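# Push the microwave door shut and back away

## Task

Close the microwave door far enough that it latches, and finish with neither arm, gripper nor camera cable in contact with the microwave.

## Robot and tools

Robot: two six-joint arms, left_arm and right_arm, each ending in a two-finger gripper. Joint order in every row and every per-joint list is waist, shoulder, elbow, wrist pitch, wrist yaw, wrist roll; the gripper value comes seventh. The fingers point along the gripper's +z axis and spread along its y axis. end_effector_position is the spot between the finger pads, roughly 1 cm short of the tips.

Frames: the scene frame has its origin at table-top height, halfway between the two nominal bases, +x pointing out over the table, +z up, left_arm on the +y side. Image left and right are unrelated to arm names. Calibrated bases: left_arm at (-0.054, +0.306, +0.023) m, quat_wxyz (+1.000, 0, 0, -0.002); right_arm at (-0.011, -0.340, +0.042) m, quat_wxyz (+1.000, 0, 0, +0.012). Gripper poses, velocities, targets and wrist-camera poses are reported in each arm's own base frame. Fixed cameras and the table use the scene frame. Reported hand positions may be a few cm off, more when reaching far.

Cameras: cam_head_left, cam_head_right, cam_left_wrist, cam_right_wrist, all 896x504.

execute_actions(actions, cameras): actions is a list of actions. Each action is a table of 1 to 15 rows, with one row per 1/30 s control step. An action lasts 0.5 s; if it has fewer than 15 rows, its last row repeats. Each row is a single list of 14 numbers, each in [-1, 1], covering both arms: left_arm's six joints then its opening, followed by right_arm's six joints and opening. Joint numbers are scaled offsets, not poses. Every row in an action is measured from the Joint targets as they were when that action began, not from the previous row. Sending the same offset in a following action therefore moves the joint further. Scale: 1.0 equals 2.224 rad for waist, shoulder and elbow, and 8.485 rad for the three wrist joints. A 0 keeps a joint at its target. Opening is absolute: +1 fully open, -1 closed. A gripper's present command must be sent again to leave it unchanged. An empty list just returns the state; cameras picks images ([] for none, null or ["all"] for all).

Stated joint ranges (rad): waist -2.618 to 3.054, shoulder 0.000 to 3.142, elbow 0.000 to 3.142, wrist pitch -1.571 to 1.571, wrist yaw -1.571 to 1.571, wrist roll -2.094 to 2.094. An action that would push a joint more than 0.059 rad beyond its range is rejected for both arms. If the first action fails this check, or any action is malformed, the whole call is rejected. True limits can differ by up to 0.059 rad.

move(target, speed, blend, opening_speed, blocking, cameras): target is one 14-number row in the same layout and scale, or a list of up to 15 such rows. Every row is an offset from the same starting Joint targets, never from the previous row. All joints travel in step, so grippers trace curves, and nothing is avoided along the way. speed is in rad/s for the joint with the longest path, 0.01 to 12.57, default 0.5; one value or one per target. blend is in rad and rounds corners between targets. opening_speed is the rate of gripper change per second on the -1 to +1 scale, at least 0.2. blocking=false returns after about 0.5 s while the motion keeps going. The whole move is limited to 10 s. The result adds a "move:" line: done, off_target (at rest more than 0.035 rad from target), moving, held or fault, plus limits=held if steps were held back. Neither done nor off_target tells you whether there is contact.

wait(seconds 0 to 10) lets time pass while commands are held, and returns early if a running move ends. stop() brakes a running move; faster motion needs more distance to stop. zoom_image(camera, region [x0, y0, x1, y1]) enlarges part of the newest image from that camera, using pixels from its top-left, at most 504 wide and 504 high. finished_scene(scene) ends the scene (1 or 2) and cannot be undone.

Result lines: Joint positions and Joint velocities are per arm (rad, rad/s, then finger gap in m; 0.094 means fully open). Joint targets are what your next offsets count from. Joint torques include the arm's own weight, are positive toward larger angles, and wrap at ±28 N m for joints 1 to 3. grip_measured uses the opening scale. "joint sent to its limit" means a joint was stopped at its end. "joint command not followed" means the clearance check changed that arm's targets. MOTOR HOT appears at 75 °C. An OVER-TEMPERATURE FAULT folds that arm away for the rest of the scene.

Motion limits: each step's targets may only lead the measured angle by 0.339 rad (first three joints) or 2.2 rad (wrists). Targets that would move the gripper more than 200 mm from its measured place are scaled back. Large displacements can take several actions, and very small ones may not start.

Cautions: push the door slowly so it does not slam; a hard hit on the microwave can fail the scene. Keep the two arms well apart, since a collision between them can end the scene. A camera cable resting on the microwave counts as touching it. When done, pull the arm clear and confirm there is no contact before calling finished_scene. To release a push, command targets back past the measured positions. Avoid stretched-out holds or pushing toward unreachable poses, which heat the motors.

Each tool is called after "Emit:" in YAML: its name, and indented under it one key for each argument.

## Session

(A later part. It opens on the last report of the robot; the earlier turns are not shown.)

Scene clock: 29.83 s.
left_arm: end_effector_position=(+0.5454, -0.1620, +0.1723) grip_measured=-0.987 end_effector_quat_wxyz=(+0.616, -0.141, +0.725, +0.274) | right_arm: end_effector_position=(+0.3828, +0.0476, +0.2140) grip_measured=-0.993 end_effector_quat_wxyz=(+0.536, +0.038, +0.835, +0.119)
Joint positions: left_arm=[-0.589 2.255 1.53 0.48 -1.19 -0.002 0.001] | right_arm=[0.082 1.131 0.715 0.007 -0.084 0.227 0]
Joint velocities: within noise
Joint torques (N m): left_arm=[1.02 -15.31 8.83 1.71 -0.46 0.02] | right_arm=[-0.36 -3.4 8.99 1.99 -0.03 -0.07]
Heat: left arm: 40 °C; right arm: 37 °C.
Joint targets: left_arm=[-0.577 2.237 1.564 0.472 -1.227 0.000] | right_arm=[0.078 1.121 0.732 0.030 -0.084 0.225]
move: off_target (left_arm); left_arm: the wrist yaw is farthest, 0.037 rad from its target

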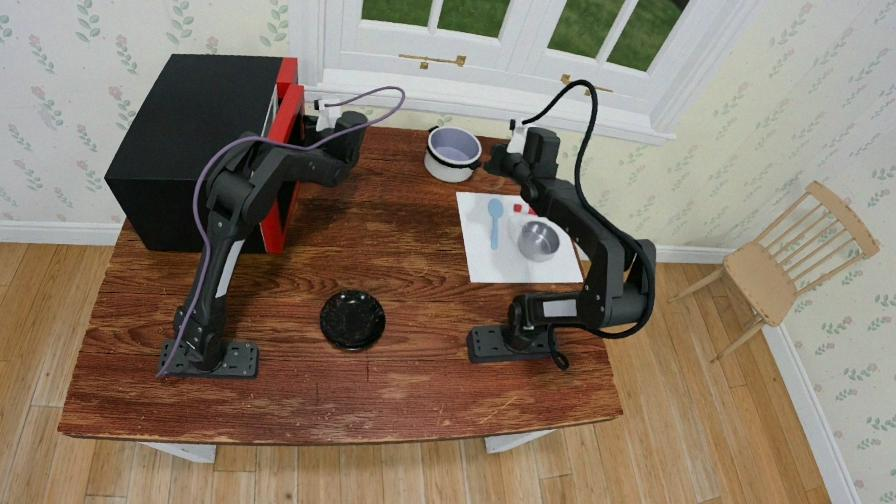

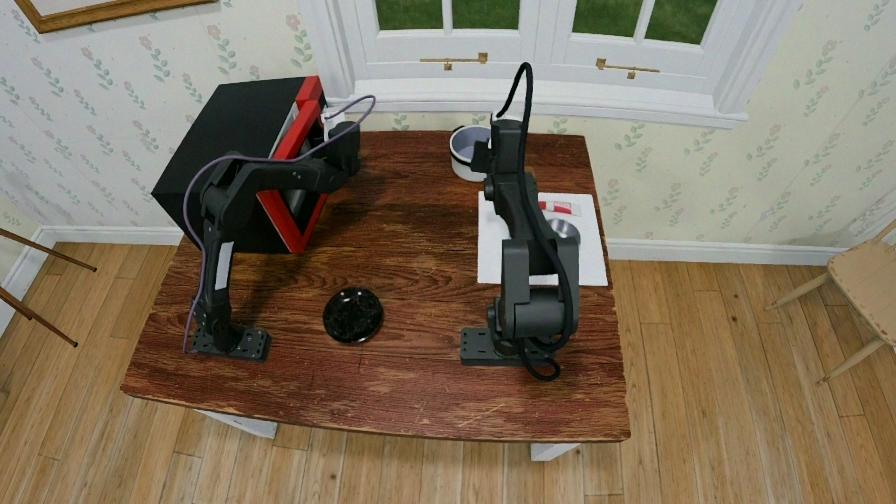

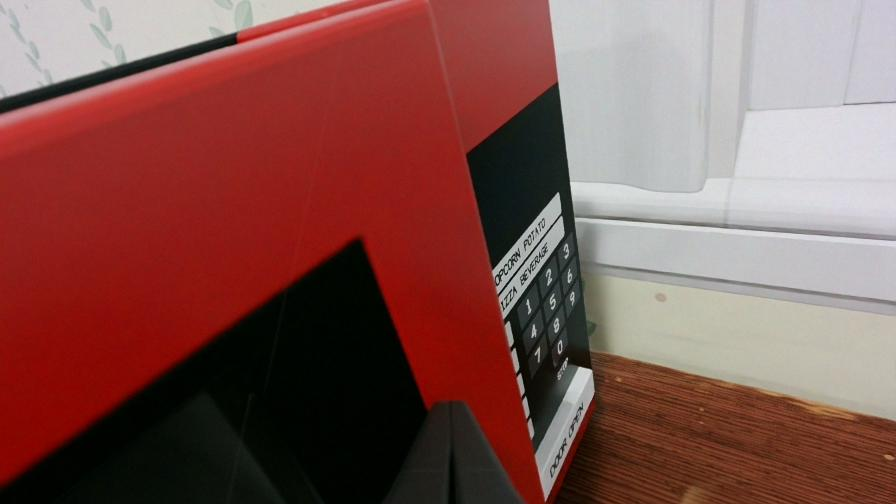

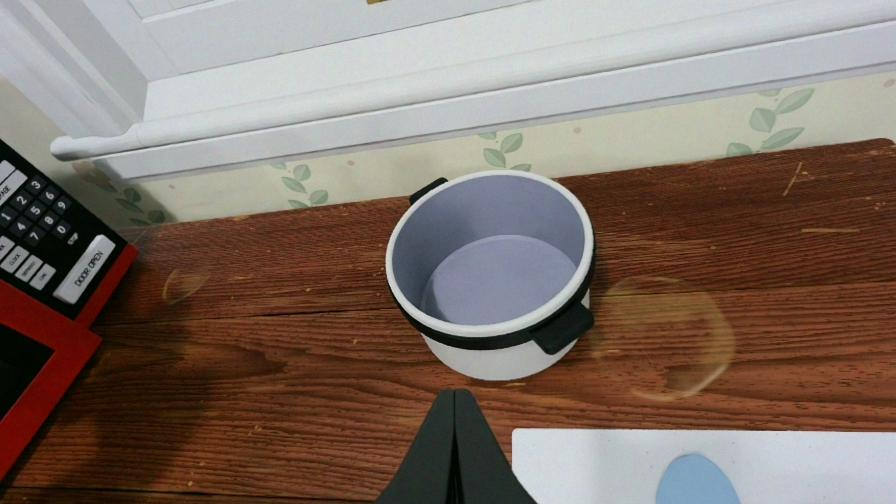

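Emit:
move:
  target: [0.0279,0.0151,0.0229,-0.0019,-0.0104,0,-1,0,0,0,0,0,0,-1]
  speed: 0.1

Emit:
zoom_image:
  camera: "cam_head_left"
  region: [150, 60, 450, 280]

Emit:
zoom_image:
  camera: "cam_head_right"
  region: [150, 60, 450, 280]

Scene clock: 31.80 s.
left_arm: end_effector_position=(+0.5503, -0.1399, +0.1841) grip_measured=-0.987 end_effector_quat_wxyz=(+0.612, -0.175, +0.711, +0.299) | right_arm: end_effector_position=(+0.3828, +0.0476, +0.2140) grip_measured=-0.993 end_effector_quat_wxyz=(+0.536, +0.038, +0.835, +0.119)
Joint positions: left_arm=[-0.556 2.264 1.579 0.458 -1.245 -0.002 0.001] | right_arm=[0.082 1.131 0.715 0.007 -0.084 0.227 0]
Joint velocities: within noise
Joint torques (N m): left_arm=[3.51 -13.15 9.07 1.75 -0.75 0.02] | right_arm=[-0.4 -3.56 9.02 2.04 -0.02 -0.05]
Heat: left arm: 41 °C; right arm: 37 °C.
Joint targets: left_arm=[-0.514 2.271 1.615 0.456 -1.315 0.000] | right_arm=[0.078 1.121 0.732 0.030 -0.084 0.225]
move: off_target (left_arm); left_arm: the wrist yaw is farthest, 0.070 rad from its target

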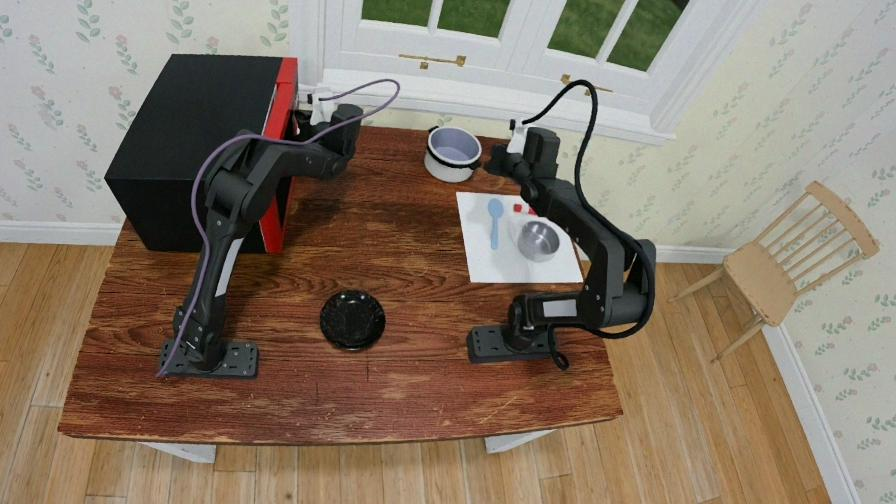

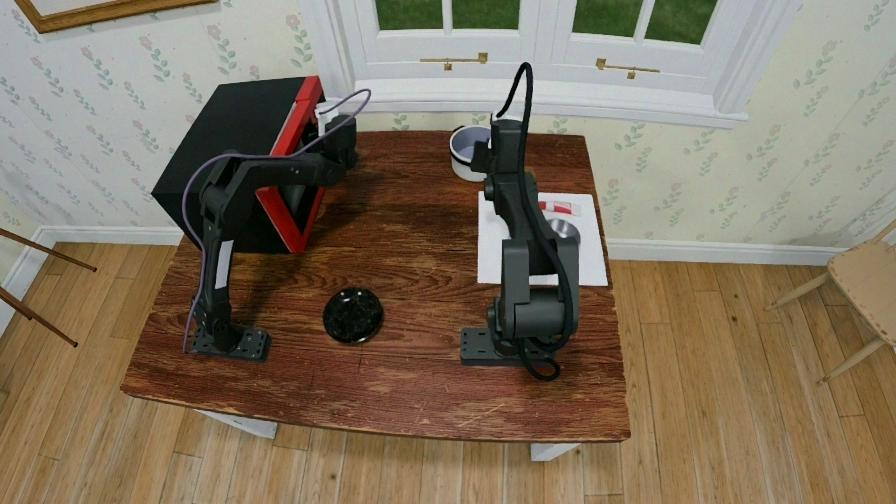

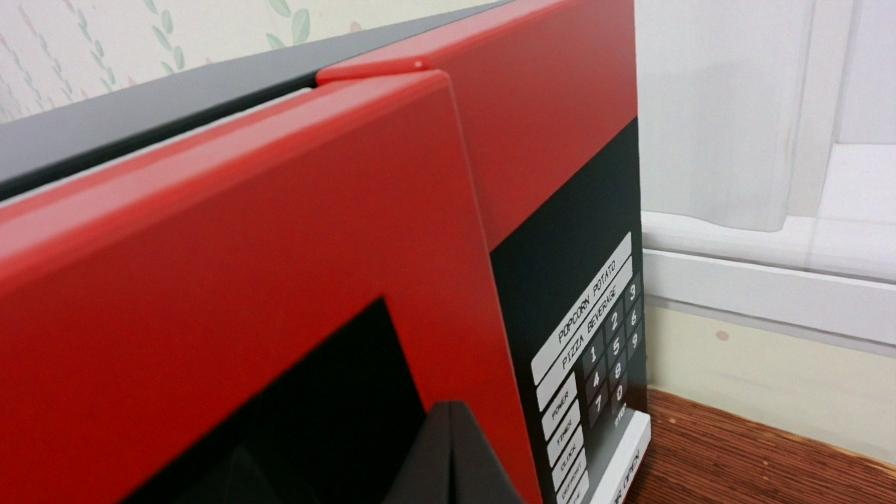

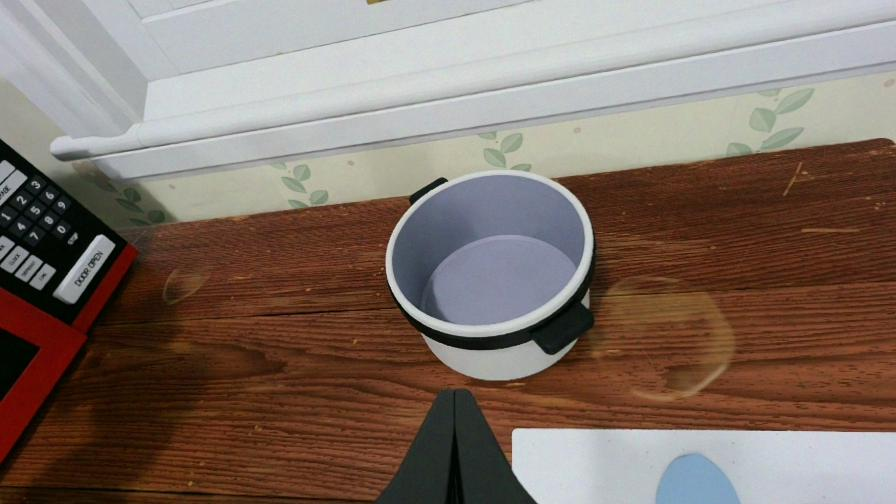

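Scaled by 1.680 from the camera's 896x504 image, which has a finer 1280x720 frame.

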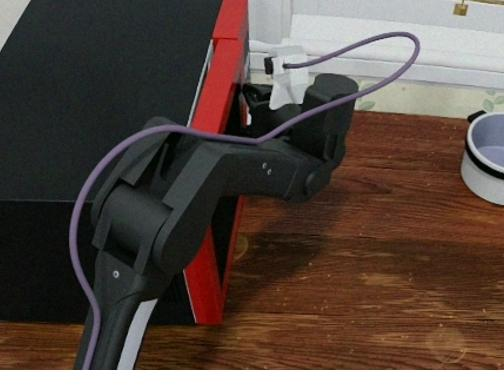

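Scaled by 1.680 from the camera's 896x504 image, which has a finer 1280x720 frame.

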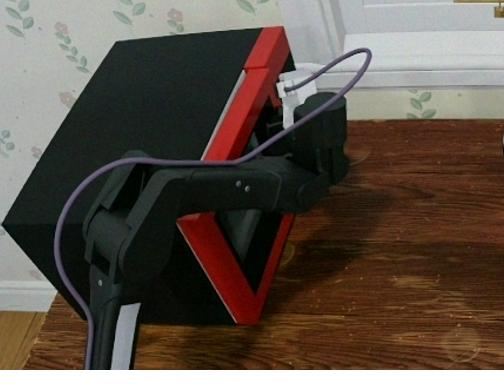

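Emit:
move:
  target: [0.0225,0,0,0,-0.007,0,-1,0,0,0,0,0,0,-1]
  speed: 0.1

Scene clock: 33.13 s.
left_arm: end_effector_position=(+0.5518, -0.1294, +0.1843) grip_measured=-0.987 end_effector_quat_wxyz=(+0.608, -0.184, +0.708, +0.308) | right_arm: end_effector_position=(+0.3828, +0.0476, +0.2140) grip_measured=-0.993 end_effector_quat_wxyz=(+0.536, +0.038, +0.835, +0.119)
Joint positions: left_arm=[-0.54 2.267 1.582 0.458 -1.256 -0.002 0.001] | right_arm=[0.082 1.131 0.715 0.007 -0.084 0.227 0]
Joint velocities: within noise
Joint torques (N m): left_arm=[6.26 -13.39 8.83 1.75 -1.19 0.02] | right_arm=[-0.31 -3.44 9.1 2.02 -0.01 -0.06]
Heat: left arm: 41 °C; right arm: 37 °C.
Joint targets: left_arm=[-0.464 2.271 1.615 0.456 -1.374 0.000] | right_arm=[0.078 1.121 0.732 0.030 -0.084 0.225]
move: off_target (left_arm); left_arm: the wrist yaw is farthest, 0.118 rad from its target

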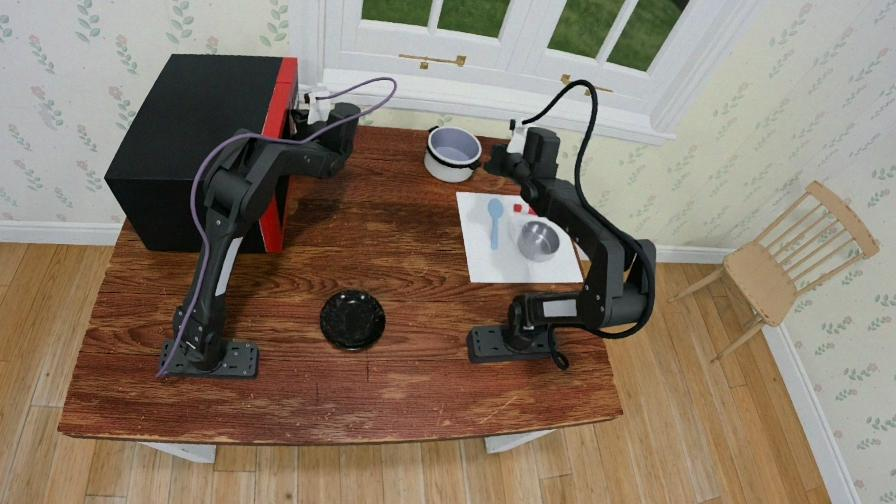

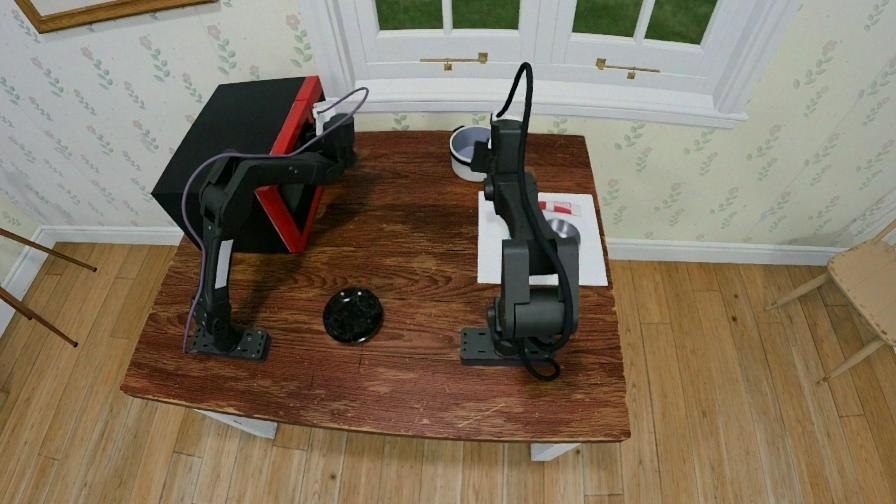

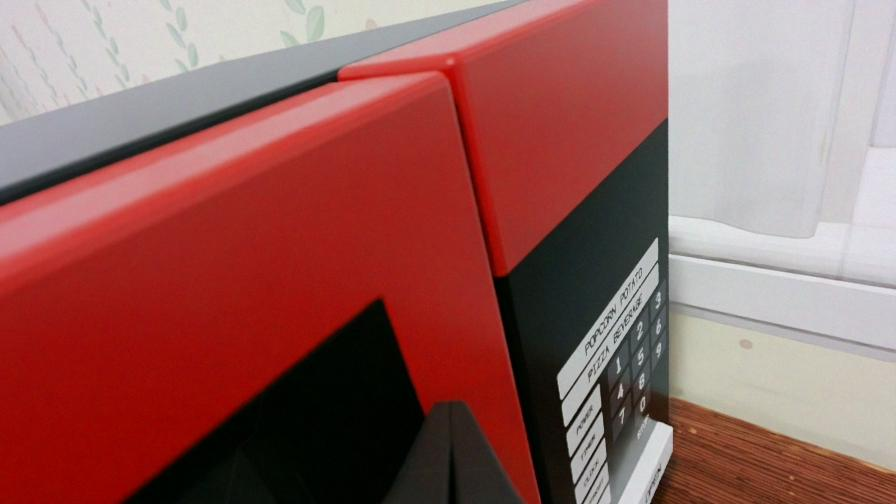

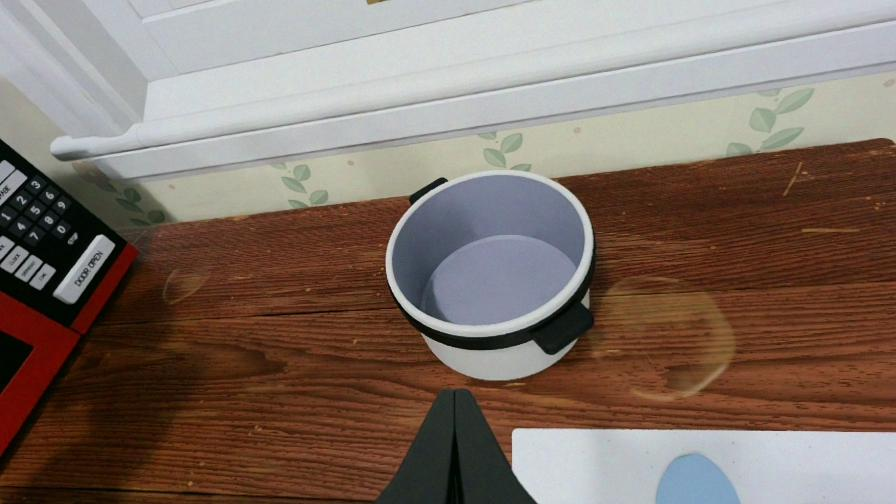

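Emit:
move:
  target: [0.02,0,0,0,-0.006,0,-1,0,0,0,0,0,0,-1]
  speed: 0.1
  cameras: ["cam_left_wrist"]

Scene clock: 34.20 s.
left_arm: end_effector_position=(+0.5518, -0.1273, +0.1845) grip_measured=-0.987 end_effector_quat_wxyz=(+0.608, -0.187, +0.707, +0.311) | right_arm: end_effector_position=(+0.3828, +0.0476, +0.2140) grip_measured=-0.993 end_effector_quat_wxyz=(+0.536, +0.038, +0.835, +0.119)
Joint positions: left_arm=[-0.537 2.267 1.582 0.458 -1.26 -0.002 0.001] | right_arm=[0.082 1.131 0.715 0.007 -0.084 0.227 0]
Joint velocities: within noise
Joint torques (N m): left_arm=[9.76 -13.41 8.83 1.76 -1.63 0.03] | right_arm=[-0.43 -3.48 9.05 2.02 -0.01 -0.02]
Heat: left arm: 42 °C; right arm: 37 °C.
Joint targets: left_arm=[-0.420 2.271 1.615 0.456 -1.425 0.000] | right_arm=[0.078 1.121 0.732 0.030 -0.084 0.225]
move: off_target (left_arm); left_arm: the wrist yaw is farthest, 0.165 rad from its target
Images, in order (width x height): cam_left_wrist 896x504.

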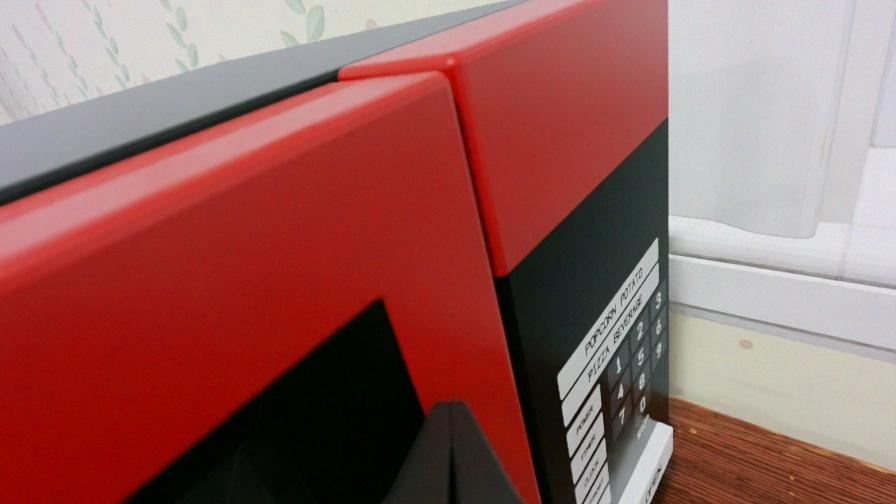

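Emit:
move:
  target: [-0.08,0,0,0,0.016,0,-1,0,0,0,0,0,0,-1]
  speed: 0.2

Scene clock: 35.63 s.
left_arm: end_effector_position=(+0.5396, -0.1590, +0.1855) grip_measured=-0.987 end_effector_quat_wxyz=(+0.615, -0.171, +0.709, +0.300) | right_arm: end_effector_position=(+0.3828, +0.0476, +0.2140) grip_measured=-0.993 end_effector_quat_wxyz=(+0.536, +0.038, +0.835, +0.119)
Joint positions: left_arm=[-0.601 2.267 1.582 0.458 -1.285 -0.001 0.001] | right_arm=[0.082 1.131 0.715 0.007 -0.084 0.227 0]
Joint velocities: within noise
Joint torques (N m): left_arm=[0.29 -13.37 8.8 1.73 -0.15 0.01] | right_arm=[-0.38 -3.23 9.09 2.02 -0.01 -0.05]
Heat: left arm: 42 °C; right arm: 38 °C.
Joint targets: left_arm=[-0.598 2.271 1.615 0.456 -1.289 0.000] | right_arm=[0.078 1.121 0.732 0.030 -0.084 0.225]
move: done

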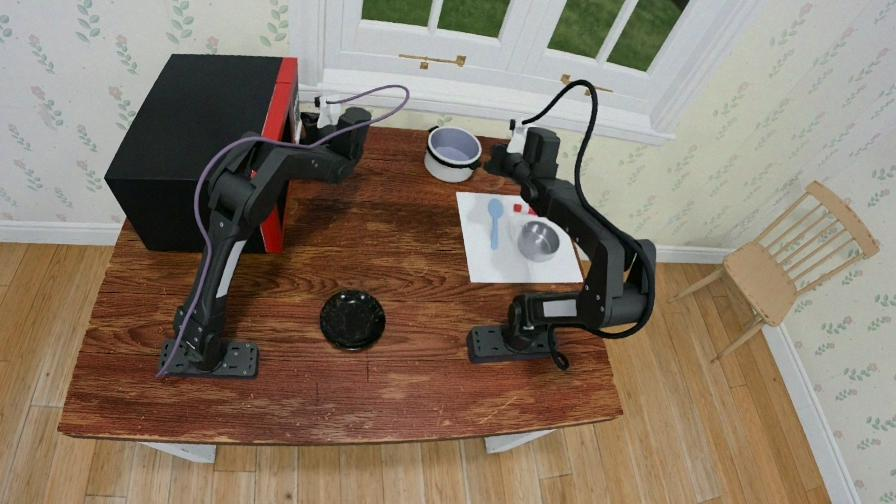

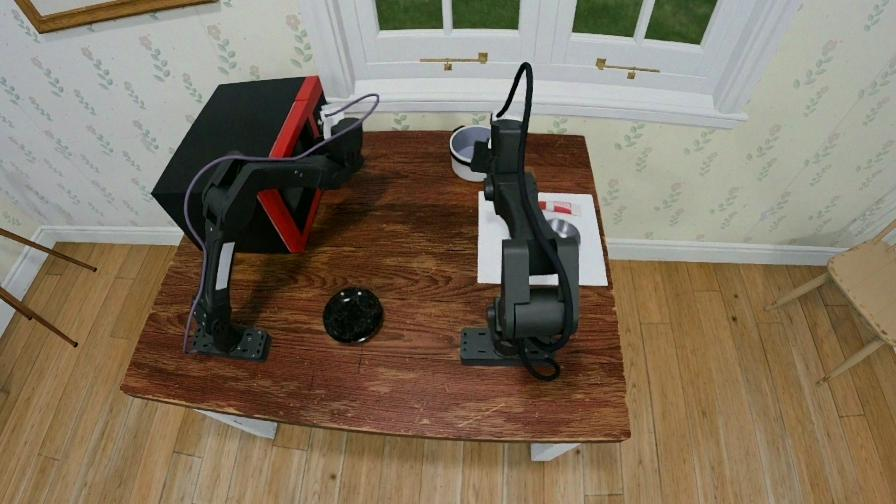

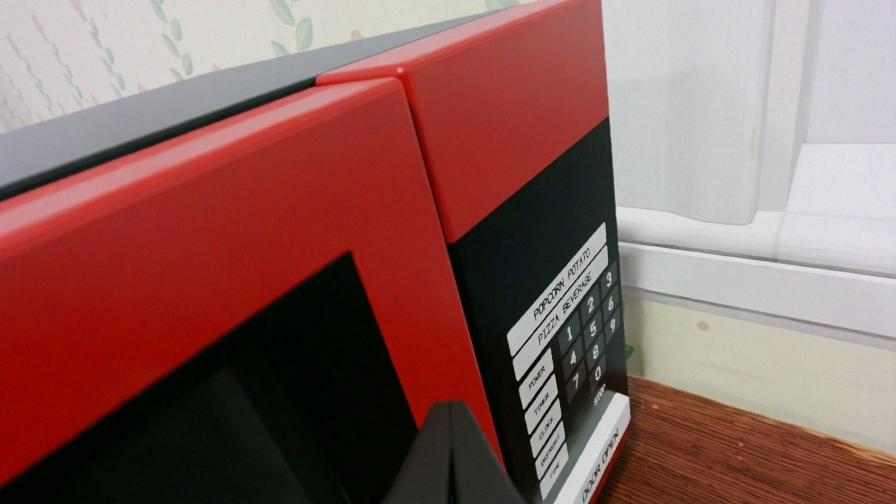

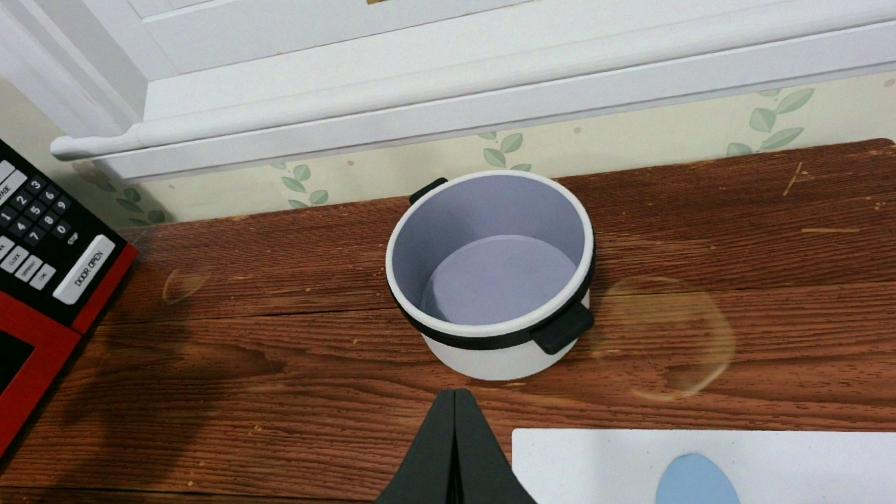

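Emit:
zoom_image:
  camera: "cam_left_wrist"
  region: [200, 20, 640, 504]

Emit:
wait:
  seconds: 1
  cameras: ["cam_left_wrist"]

Scaled by 1.041 from the camera's 896x504 image, which has a finer 1280x720 frame.

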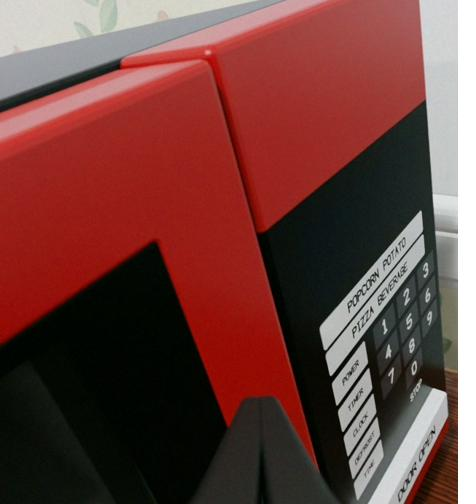

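Scene clock: 37.03 s.
left_arm: end_effector_position=(+0.5396, -0.1590, +0.1855) grip_measured=-0.987 end_effector_quat_wxyz=(+0.615, -0.171, +0.709, +0.300) | right_arm: end_effector_position=(+0.3828, +0.0476, +0.2140) grip_measured=-0.993 end_effector_quat_wxyz=(+0.536, +0.038, +0.835, +0.119)
Joint positions: left_arm=[-0.601 2.267 1.582 0.458 -1.285 -0.001 0.001] | right_arm=[0.082 1.131 0.715 0.007 -0.084 0.227 0]
Joint velocities: within noise
Joint torques (N m): left_arm=[0.25 -13.37 8.8 1.73 -0.15 0.02] | right_arm=[-0.46 -3.54 8.91 2.02 -0.02 -0.04]
Heat: left arm: 43 °C; right arm: 38 °C.
Joint targets: left_arm=[-0.598 2.271 1.615 0.456 -1.289 0.000] | right_arm=[0.078 1.121 0.732 0.030 -0.084 0.225]
Tool commands: left_gripper/opening=-1.0 right_gripper/opening=-1.0
wait: 1.00 s; at rest from the start
Images, in order (width x height): cam_left_wrist 896x504.

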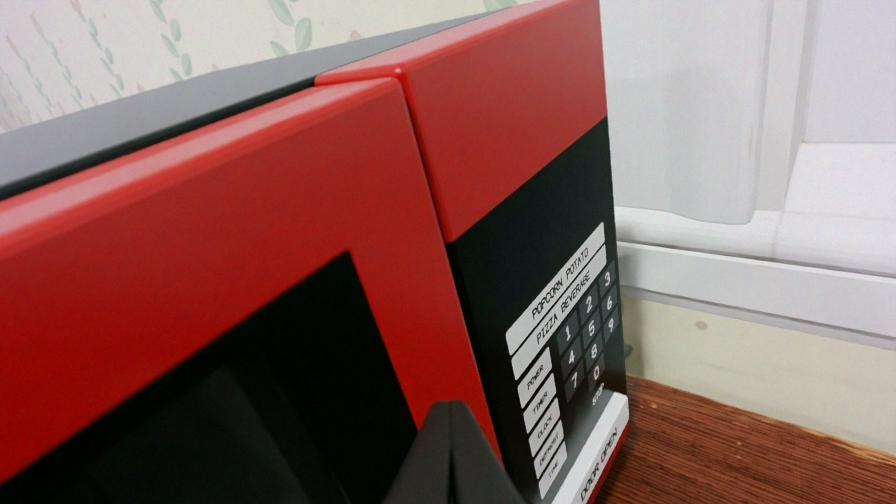

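Emit:
move:
  target: [0.08,0,0,0,-0.016,0,-1,0,0,0,0,0,0,-1]
  speed: 0.12
  cameras: ["cam_left_wrist"]

Emit:
move:
  target: [0.02,0,0,0,-0.006,0,-1,0,0,0,0,0,0,-1]
  speed: 0.1
  cameras: ["cam_left_wrist"]

Scene clock: 39.90 s.
left_arm: end_effector_position=(+0.5491, -0.1271, +0.1871) grip_measured=-0.987 end_effector_quat_wxyz=(+0.607, -0.193, +0.703, +0.316) | right_arm: end_effector_position=(+0.3828, +0.0476, +0.2140) grip_measured=-0.993 end_effector_quat_wxyz=(+0.536, +0.038, +0.835, +0.119)
Joint positions: left_arm=[-0.541 2.267 1.587 0.458 -1.283 -0.001 0.001] | right_arm=[0.082 1.131 0.715 0.007 -0.084 0.227 0]
Joint velocities: within noise
Joint torques (N m): left_arm=[10.17 -13.39 8.42 1.73 -1.42 0.01] | right_arm=[-0.42 -3.43 9.1 1.99 0 -0.05]
Heat: left arm: 43 °C; right arm: 38 °C.
Joint targets: left_arm=[-0.420 2.271 1.615 0.456 -1.425 0.000] | right_arm=[0.078 1.121 0.732 0.030 -0.084 0.225]
move: off_target (left_arm); left_arm: the wrist yaw is farthest, 0.142 rad from its target
Images, in order (width x height): cam_left_wrist 896x504.

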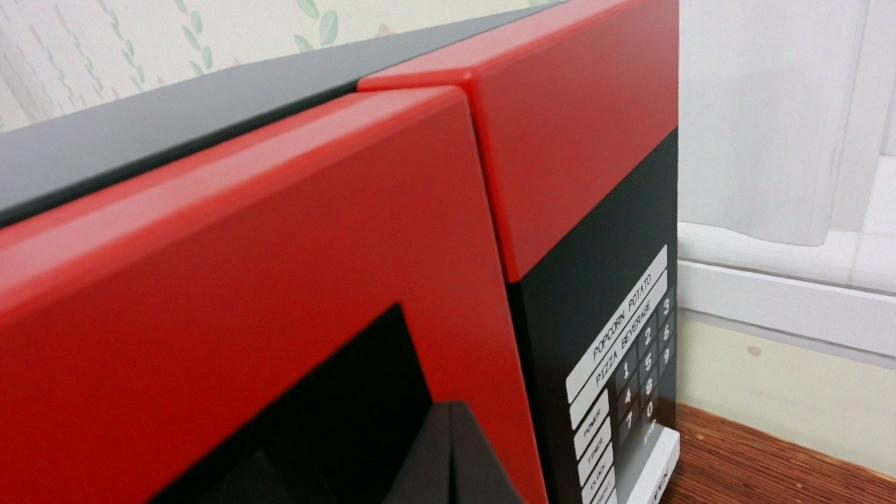

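Scene clock: 40.63 s.
left_arm: end_effector_position=(+0.5502, -0.1248, +0.1877) grip_measured=-0.987 end_effector_quat_wxyz=(+0.607, -0.195, +0.702, +0.317) | right_arm: end_effector_position=(+0.3828, +0.0476, +0.2140) grip_measured=-0.993 end_effector_quat_wxyz=(+0.536, +0.038, +0.835, +0.119)
Joint positions: left_arm=[-0.536 2.267 1.589 0.458 -1.28 -0.001 0.001] | right_arm=[0.082 1.131 0.715 0.007 -0.084 0.227 0]
Joint velocities: within noise
Joint torques (N m): left_arm=[13.45 -13.38 8.27 1.74 -1.91 0.01] | right_arm=[-0.53 -3.48 9.06 2.02 -0.02 -0.08]
Heat: left arm: 43 °C; right arm: 38 °C.
Joint targets: left_arm=[-0.375 2.271 1.615 0.456 -1.476 0.000] | right_arm=[0.078 1.121 0.732 0.030 -0.084 0.225]
move: off_target (left_arm); left_arm: the wrist yaw is farthest, 0.195 rad from its target
Images, in order (width x height): cam_left_wrist 896x504.

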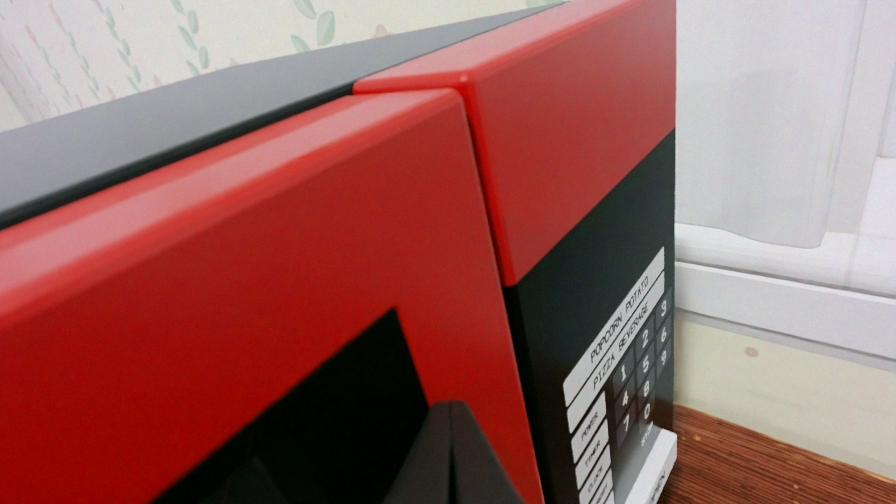

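Emit:
move:
  target: [-0.1,0,0,0,0.022,0,-1,0,0,0,0,0,0,-1]
  speed: 0.2
  cameras: ["cam_left_wrist"]

Emit:
move:
  target: [-0.17,0,-0.03,0.01,0.01,0,-1,0,0,0,0,0,0,-1]
  speed: 0.4

Scene clock: 42.43 s.
left_arm: end_effector_position=(+0.5400, -0.1590, +0.1880) grip_measured=-0.987 end_effector_quat_wxyz=(+0.616, -0.174, +0.707, +0.300) | right_arm: end_effector_position=(+0.3828, +0.0476, +0.2140) grip_measured=-0.993 end_effector_quat_wxyz=(+0.536, +0.038, +0.835, +0.119)
Joint positions: left_arm=[-0.601 2.267 1.589 0.458 -1.289 -0.001 0.001] | right_arm=[0.082 1.131 0.715 0.007 -0.084 0.227 0]
Joint velocities: within noise
Joint torques (N m): left_arm=[0.21 -13.39 8.25 1.72 -0.11 0.01] | right_arm=[-0.38 -3.66 9.03 2 -0.01 -0.05]
Heat: left arm: 44 °C; right arm: 38 °C.
Joint targets: left_arm=[-0.598 2.271 1.615 0.456 -1.289 0.000] | right_arm=[0.078 1.121 0.732 0.030 -0.084 0.225]
move: done
Images, in order (width x height): cam_left_wrist 896x504.

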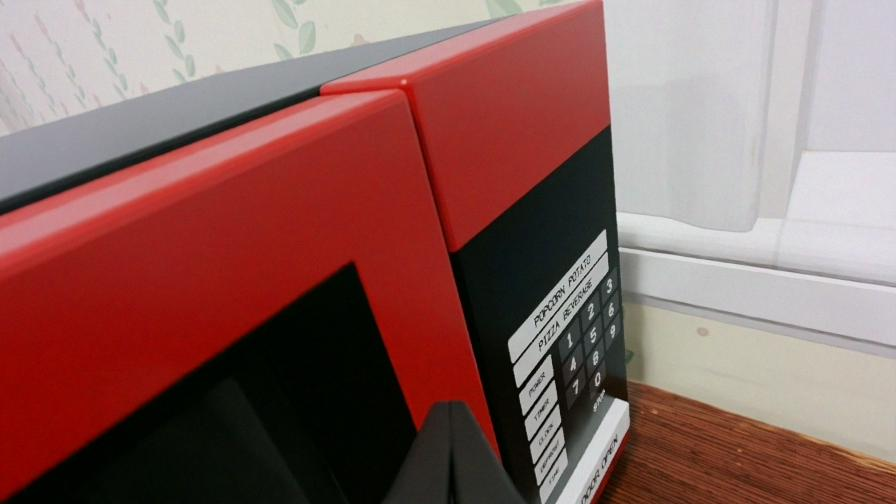

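Scene clock: 44.07 s.
left_arm: end_effector_position=(+0.4459, -0.3585, +0.1834) grip_measured=-0.987 end_effector_quat_wxyz=(+0.670, -0.024, +0.729, +0.139) | right_arm: end_effector_position=(+0.3828, +0.0476, +0.2140) grip_measured=-0.993 end_effector_quat_wxyz=(+0.536, +0.038, +0.835, +0.119)
Joint positions: left_arm=[-0.978 2.267 1.561 0.522 -1.21 -0.001 0.001] | right_arm=[0.082 1.131 0.715 0.007 -0.084 0.227 0]
Joint velocities: within noise
Joint torques (N m): left_arm=[0.18 -13.35 5.24 2 -0.05 0.01] | right_arm=[-0.43 -3.43 9.03 2.06 0 0.01]
Heat: left arm: 44 °C; right arm: 38 °C.
Joint targets: left_arm=[-0.976 2.271 1.548 0.541 -1.204 0.000] | right_arm=[0.078 1.121 0.732 0.030 -0.084 0.225]
move: done

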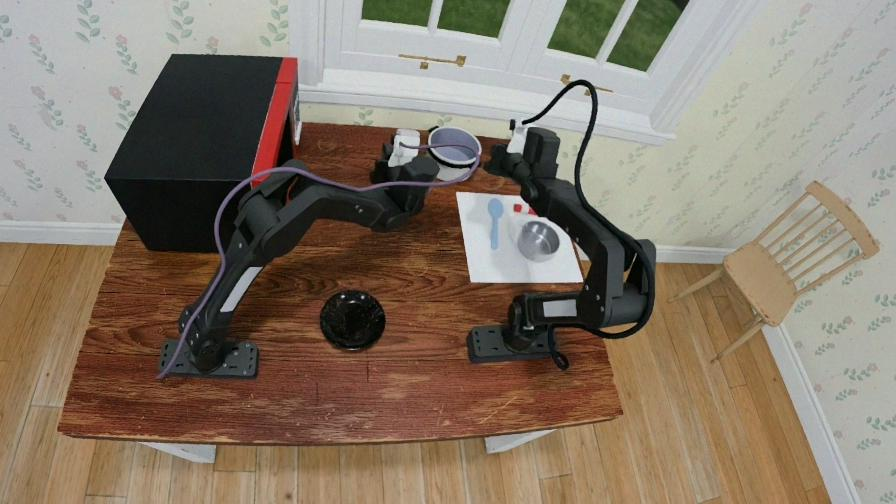

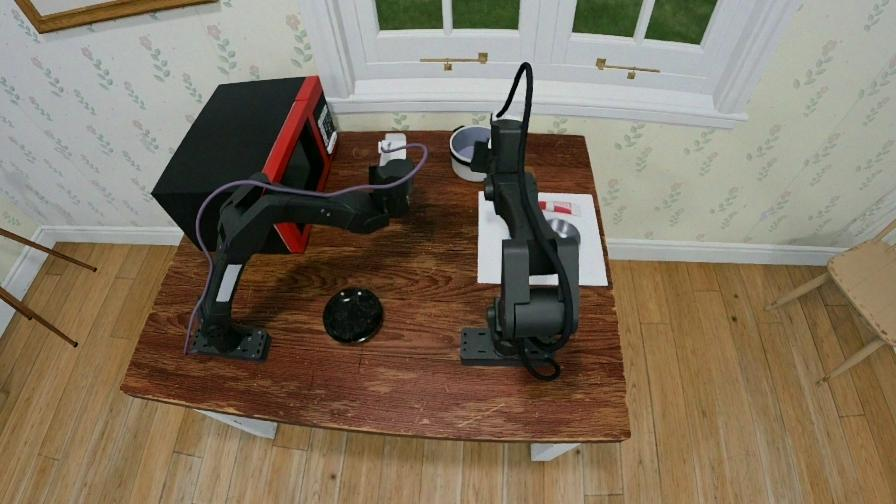

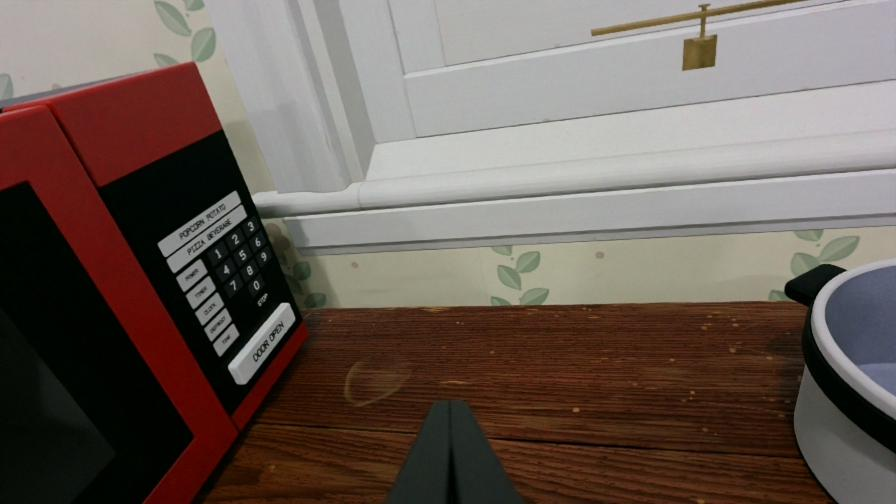

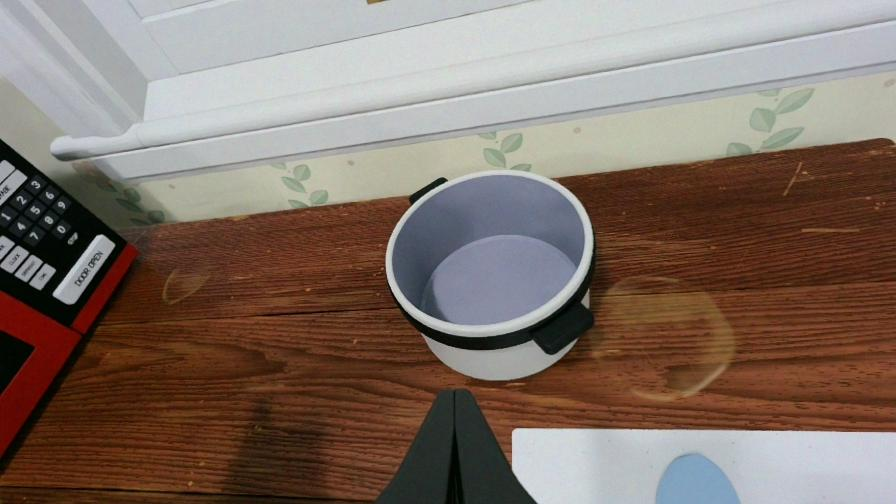

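Emit:
move:
  target: [-0.08,-0.08,-0.2,0.03,0.01,0,-1,0,0,0,0,0,0,-1]
  speed: 0.4

Emit:
zoom_image:
  camera: "cam_head_left"
  region: [100, 30, 450, 280]

Emit:
zoom_image:
  camera: "cam_head_right"
  region: [150, 60, 450, 280]

Scene clock: 46.43 s.
left_arm: end_effector_position=(+0.3457, -0.3760, +0.1313) grip_measured=-0.987 end_effector_quat_wxyz=(+0.667, +0.086, +0.737, +0.066) | right_arm: end_effector_position=(+0.3828, +0.0476, +0.2140) grip_measured=-0.993 end_effector_quat_wxyz=(+0.536, +0.038, +0.835, +0.119)
Joint positions: left_arm=[-1.154 2.129 1.114 0.778 -1.126 -0.001 0.001] | right_arm=[0.082 1.131 0.715 0.007 -0.084 0.227 0]
Joint velocities: within noise
Joint torques (N m): left_arm=[0.02 -15.12 4.49 2.03 -0.05 0.01] | right_arm=[-0.38 -3.43 8.91 2.03 -0.04 -0.05]
Heat: left arm: 45 °C; right arm: 38 °C.
Joint targets: left_arm=[-1.154 2.093 1.103 0.795 -1.119 0.000] | right_arm=[0.078 1.121 0.732 0.030 -0.084 0.225]
move: off_target (left_arm); left_arm: the shoulder is farthest, 0.036 rad from its target

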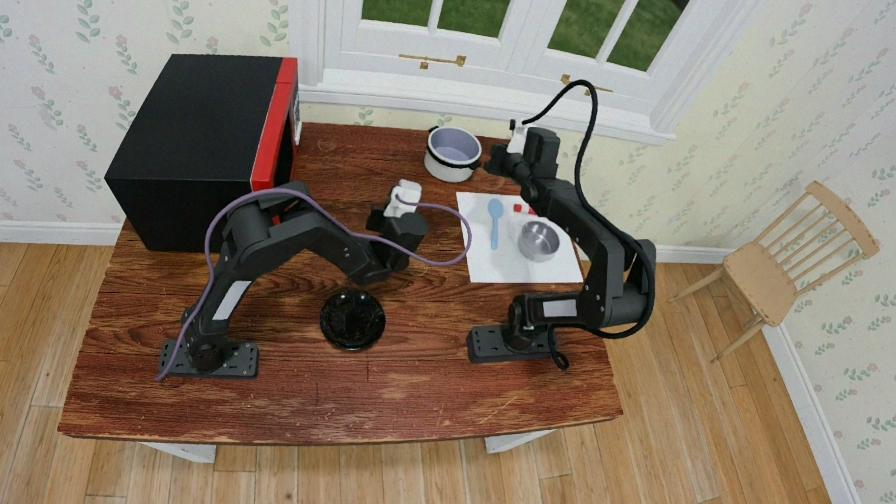

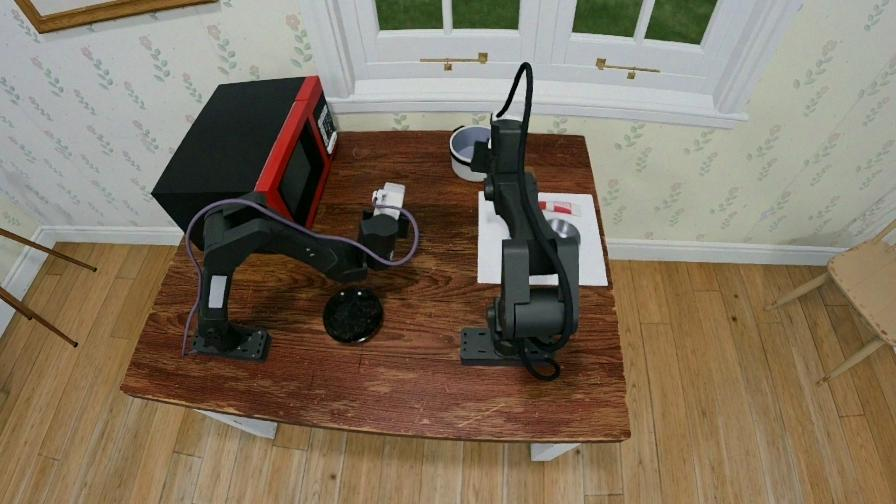

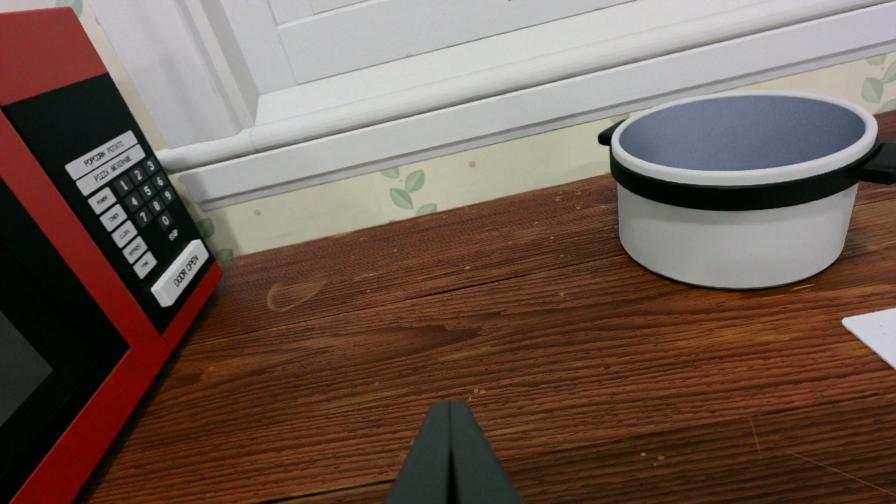

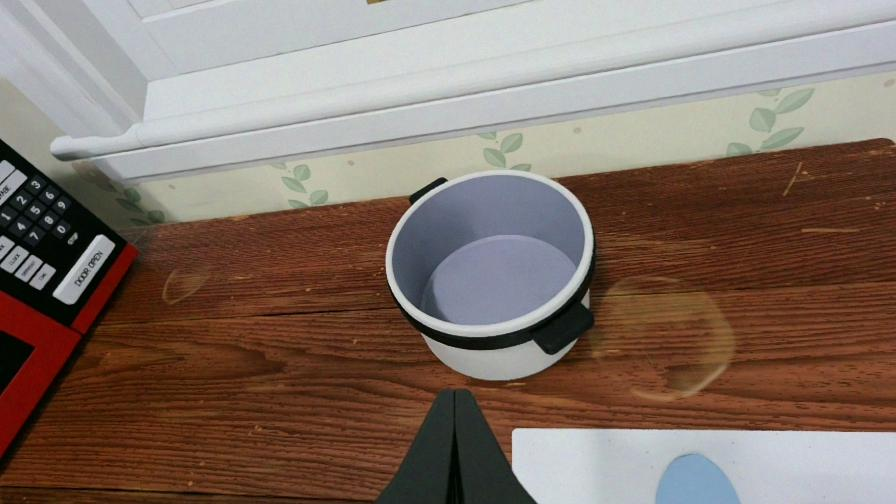

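Scaled by 1.440 from the camera's 896x504 image, which has a finer 1280x720 frame.

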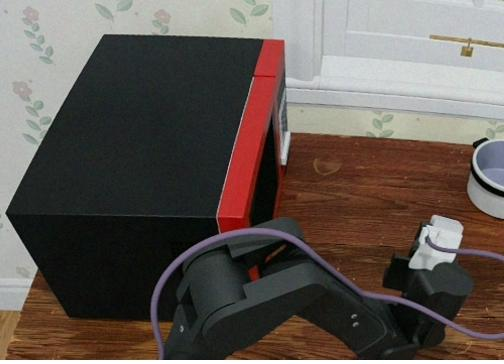

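Scaled by 1.680 from the camera's 896x504 image, which has a finer 1280x720 frame.

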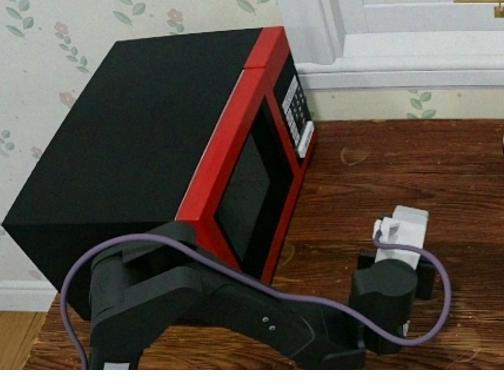

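Emit:
finished_scene:
  scene: 1

The scene is finished: the task was done.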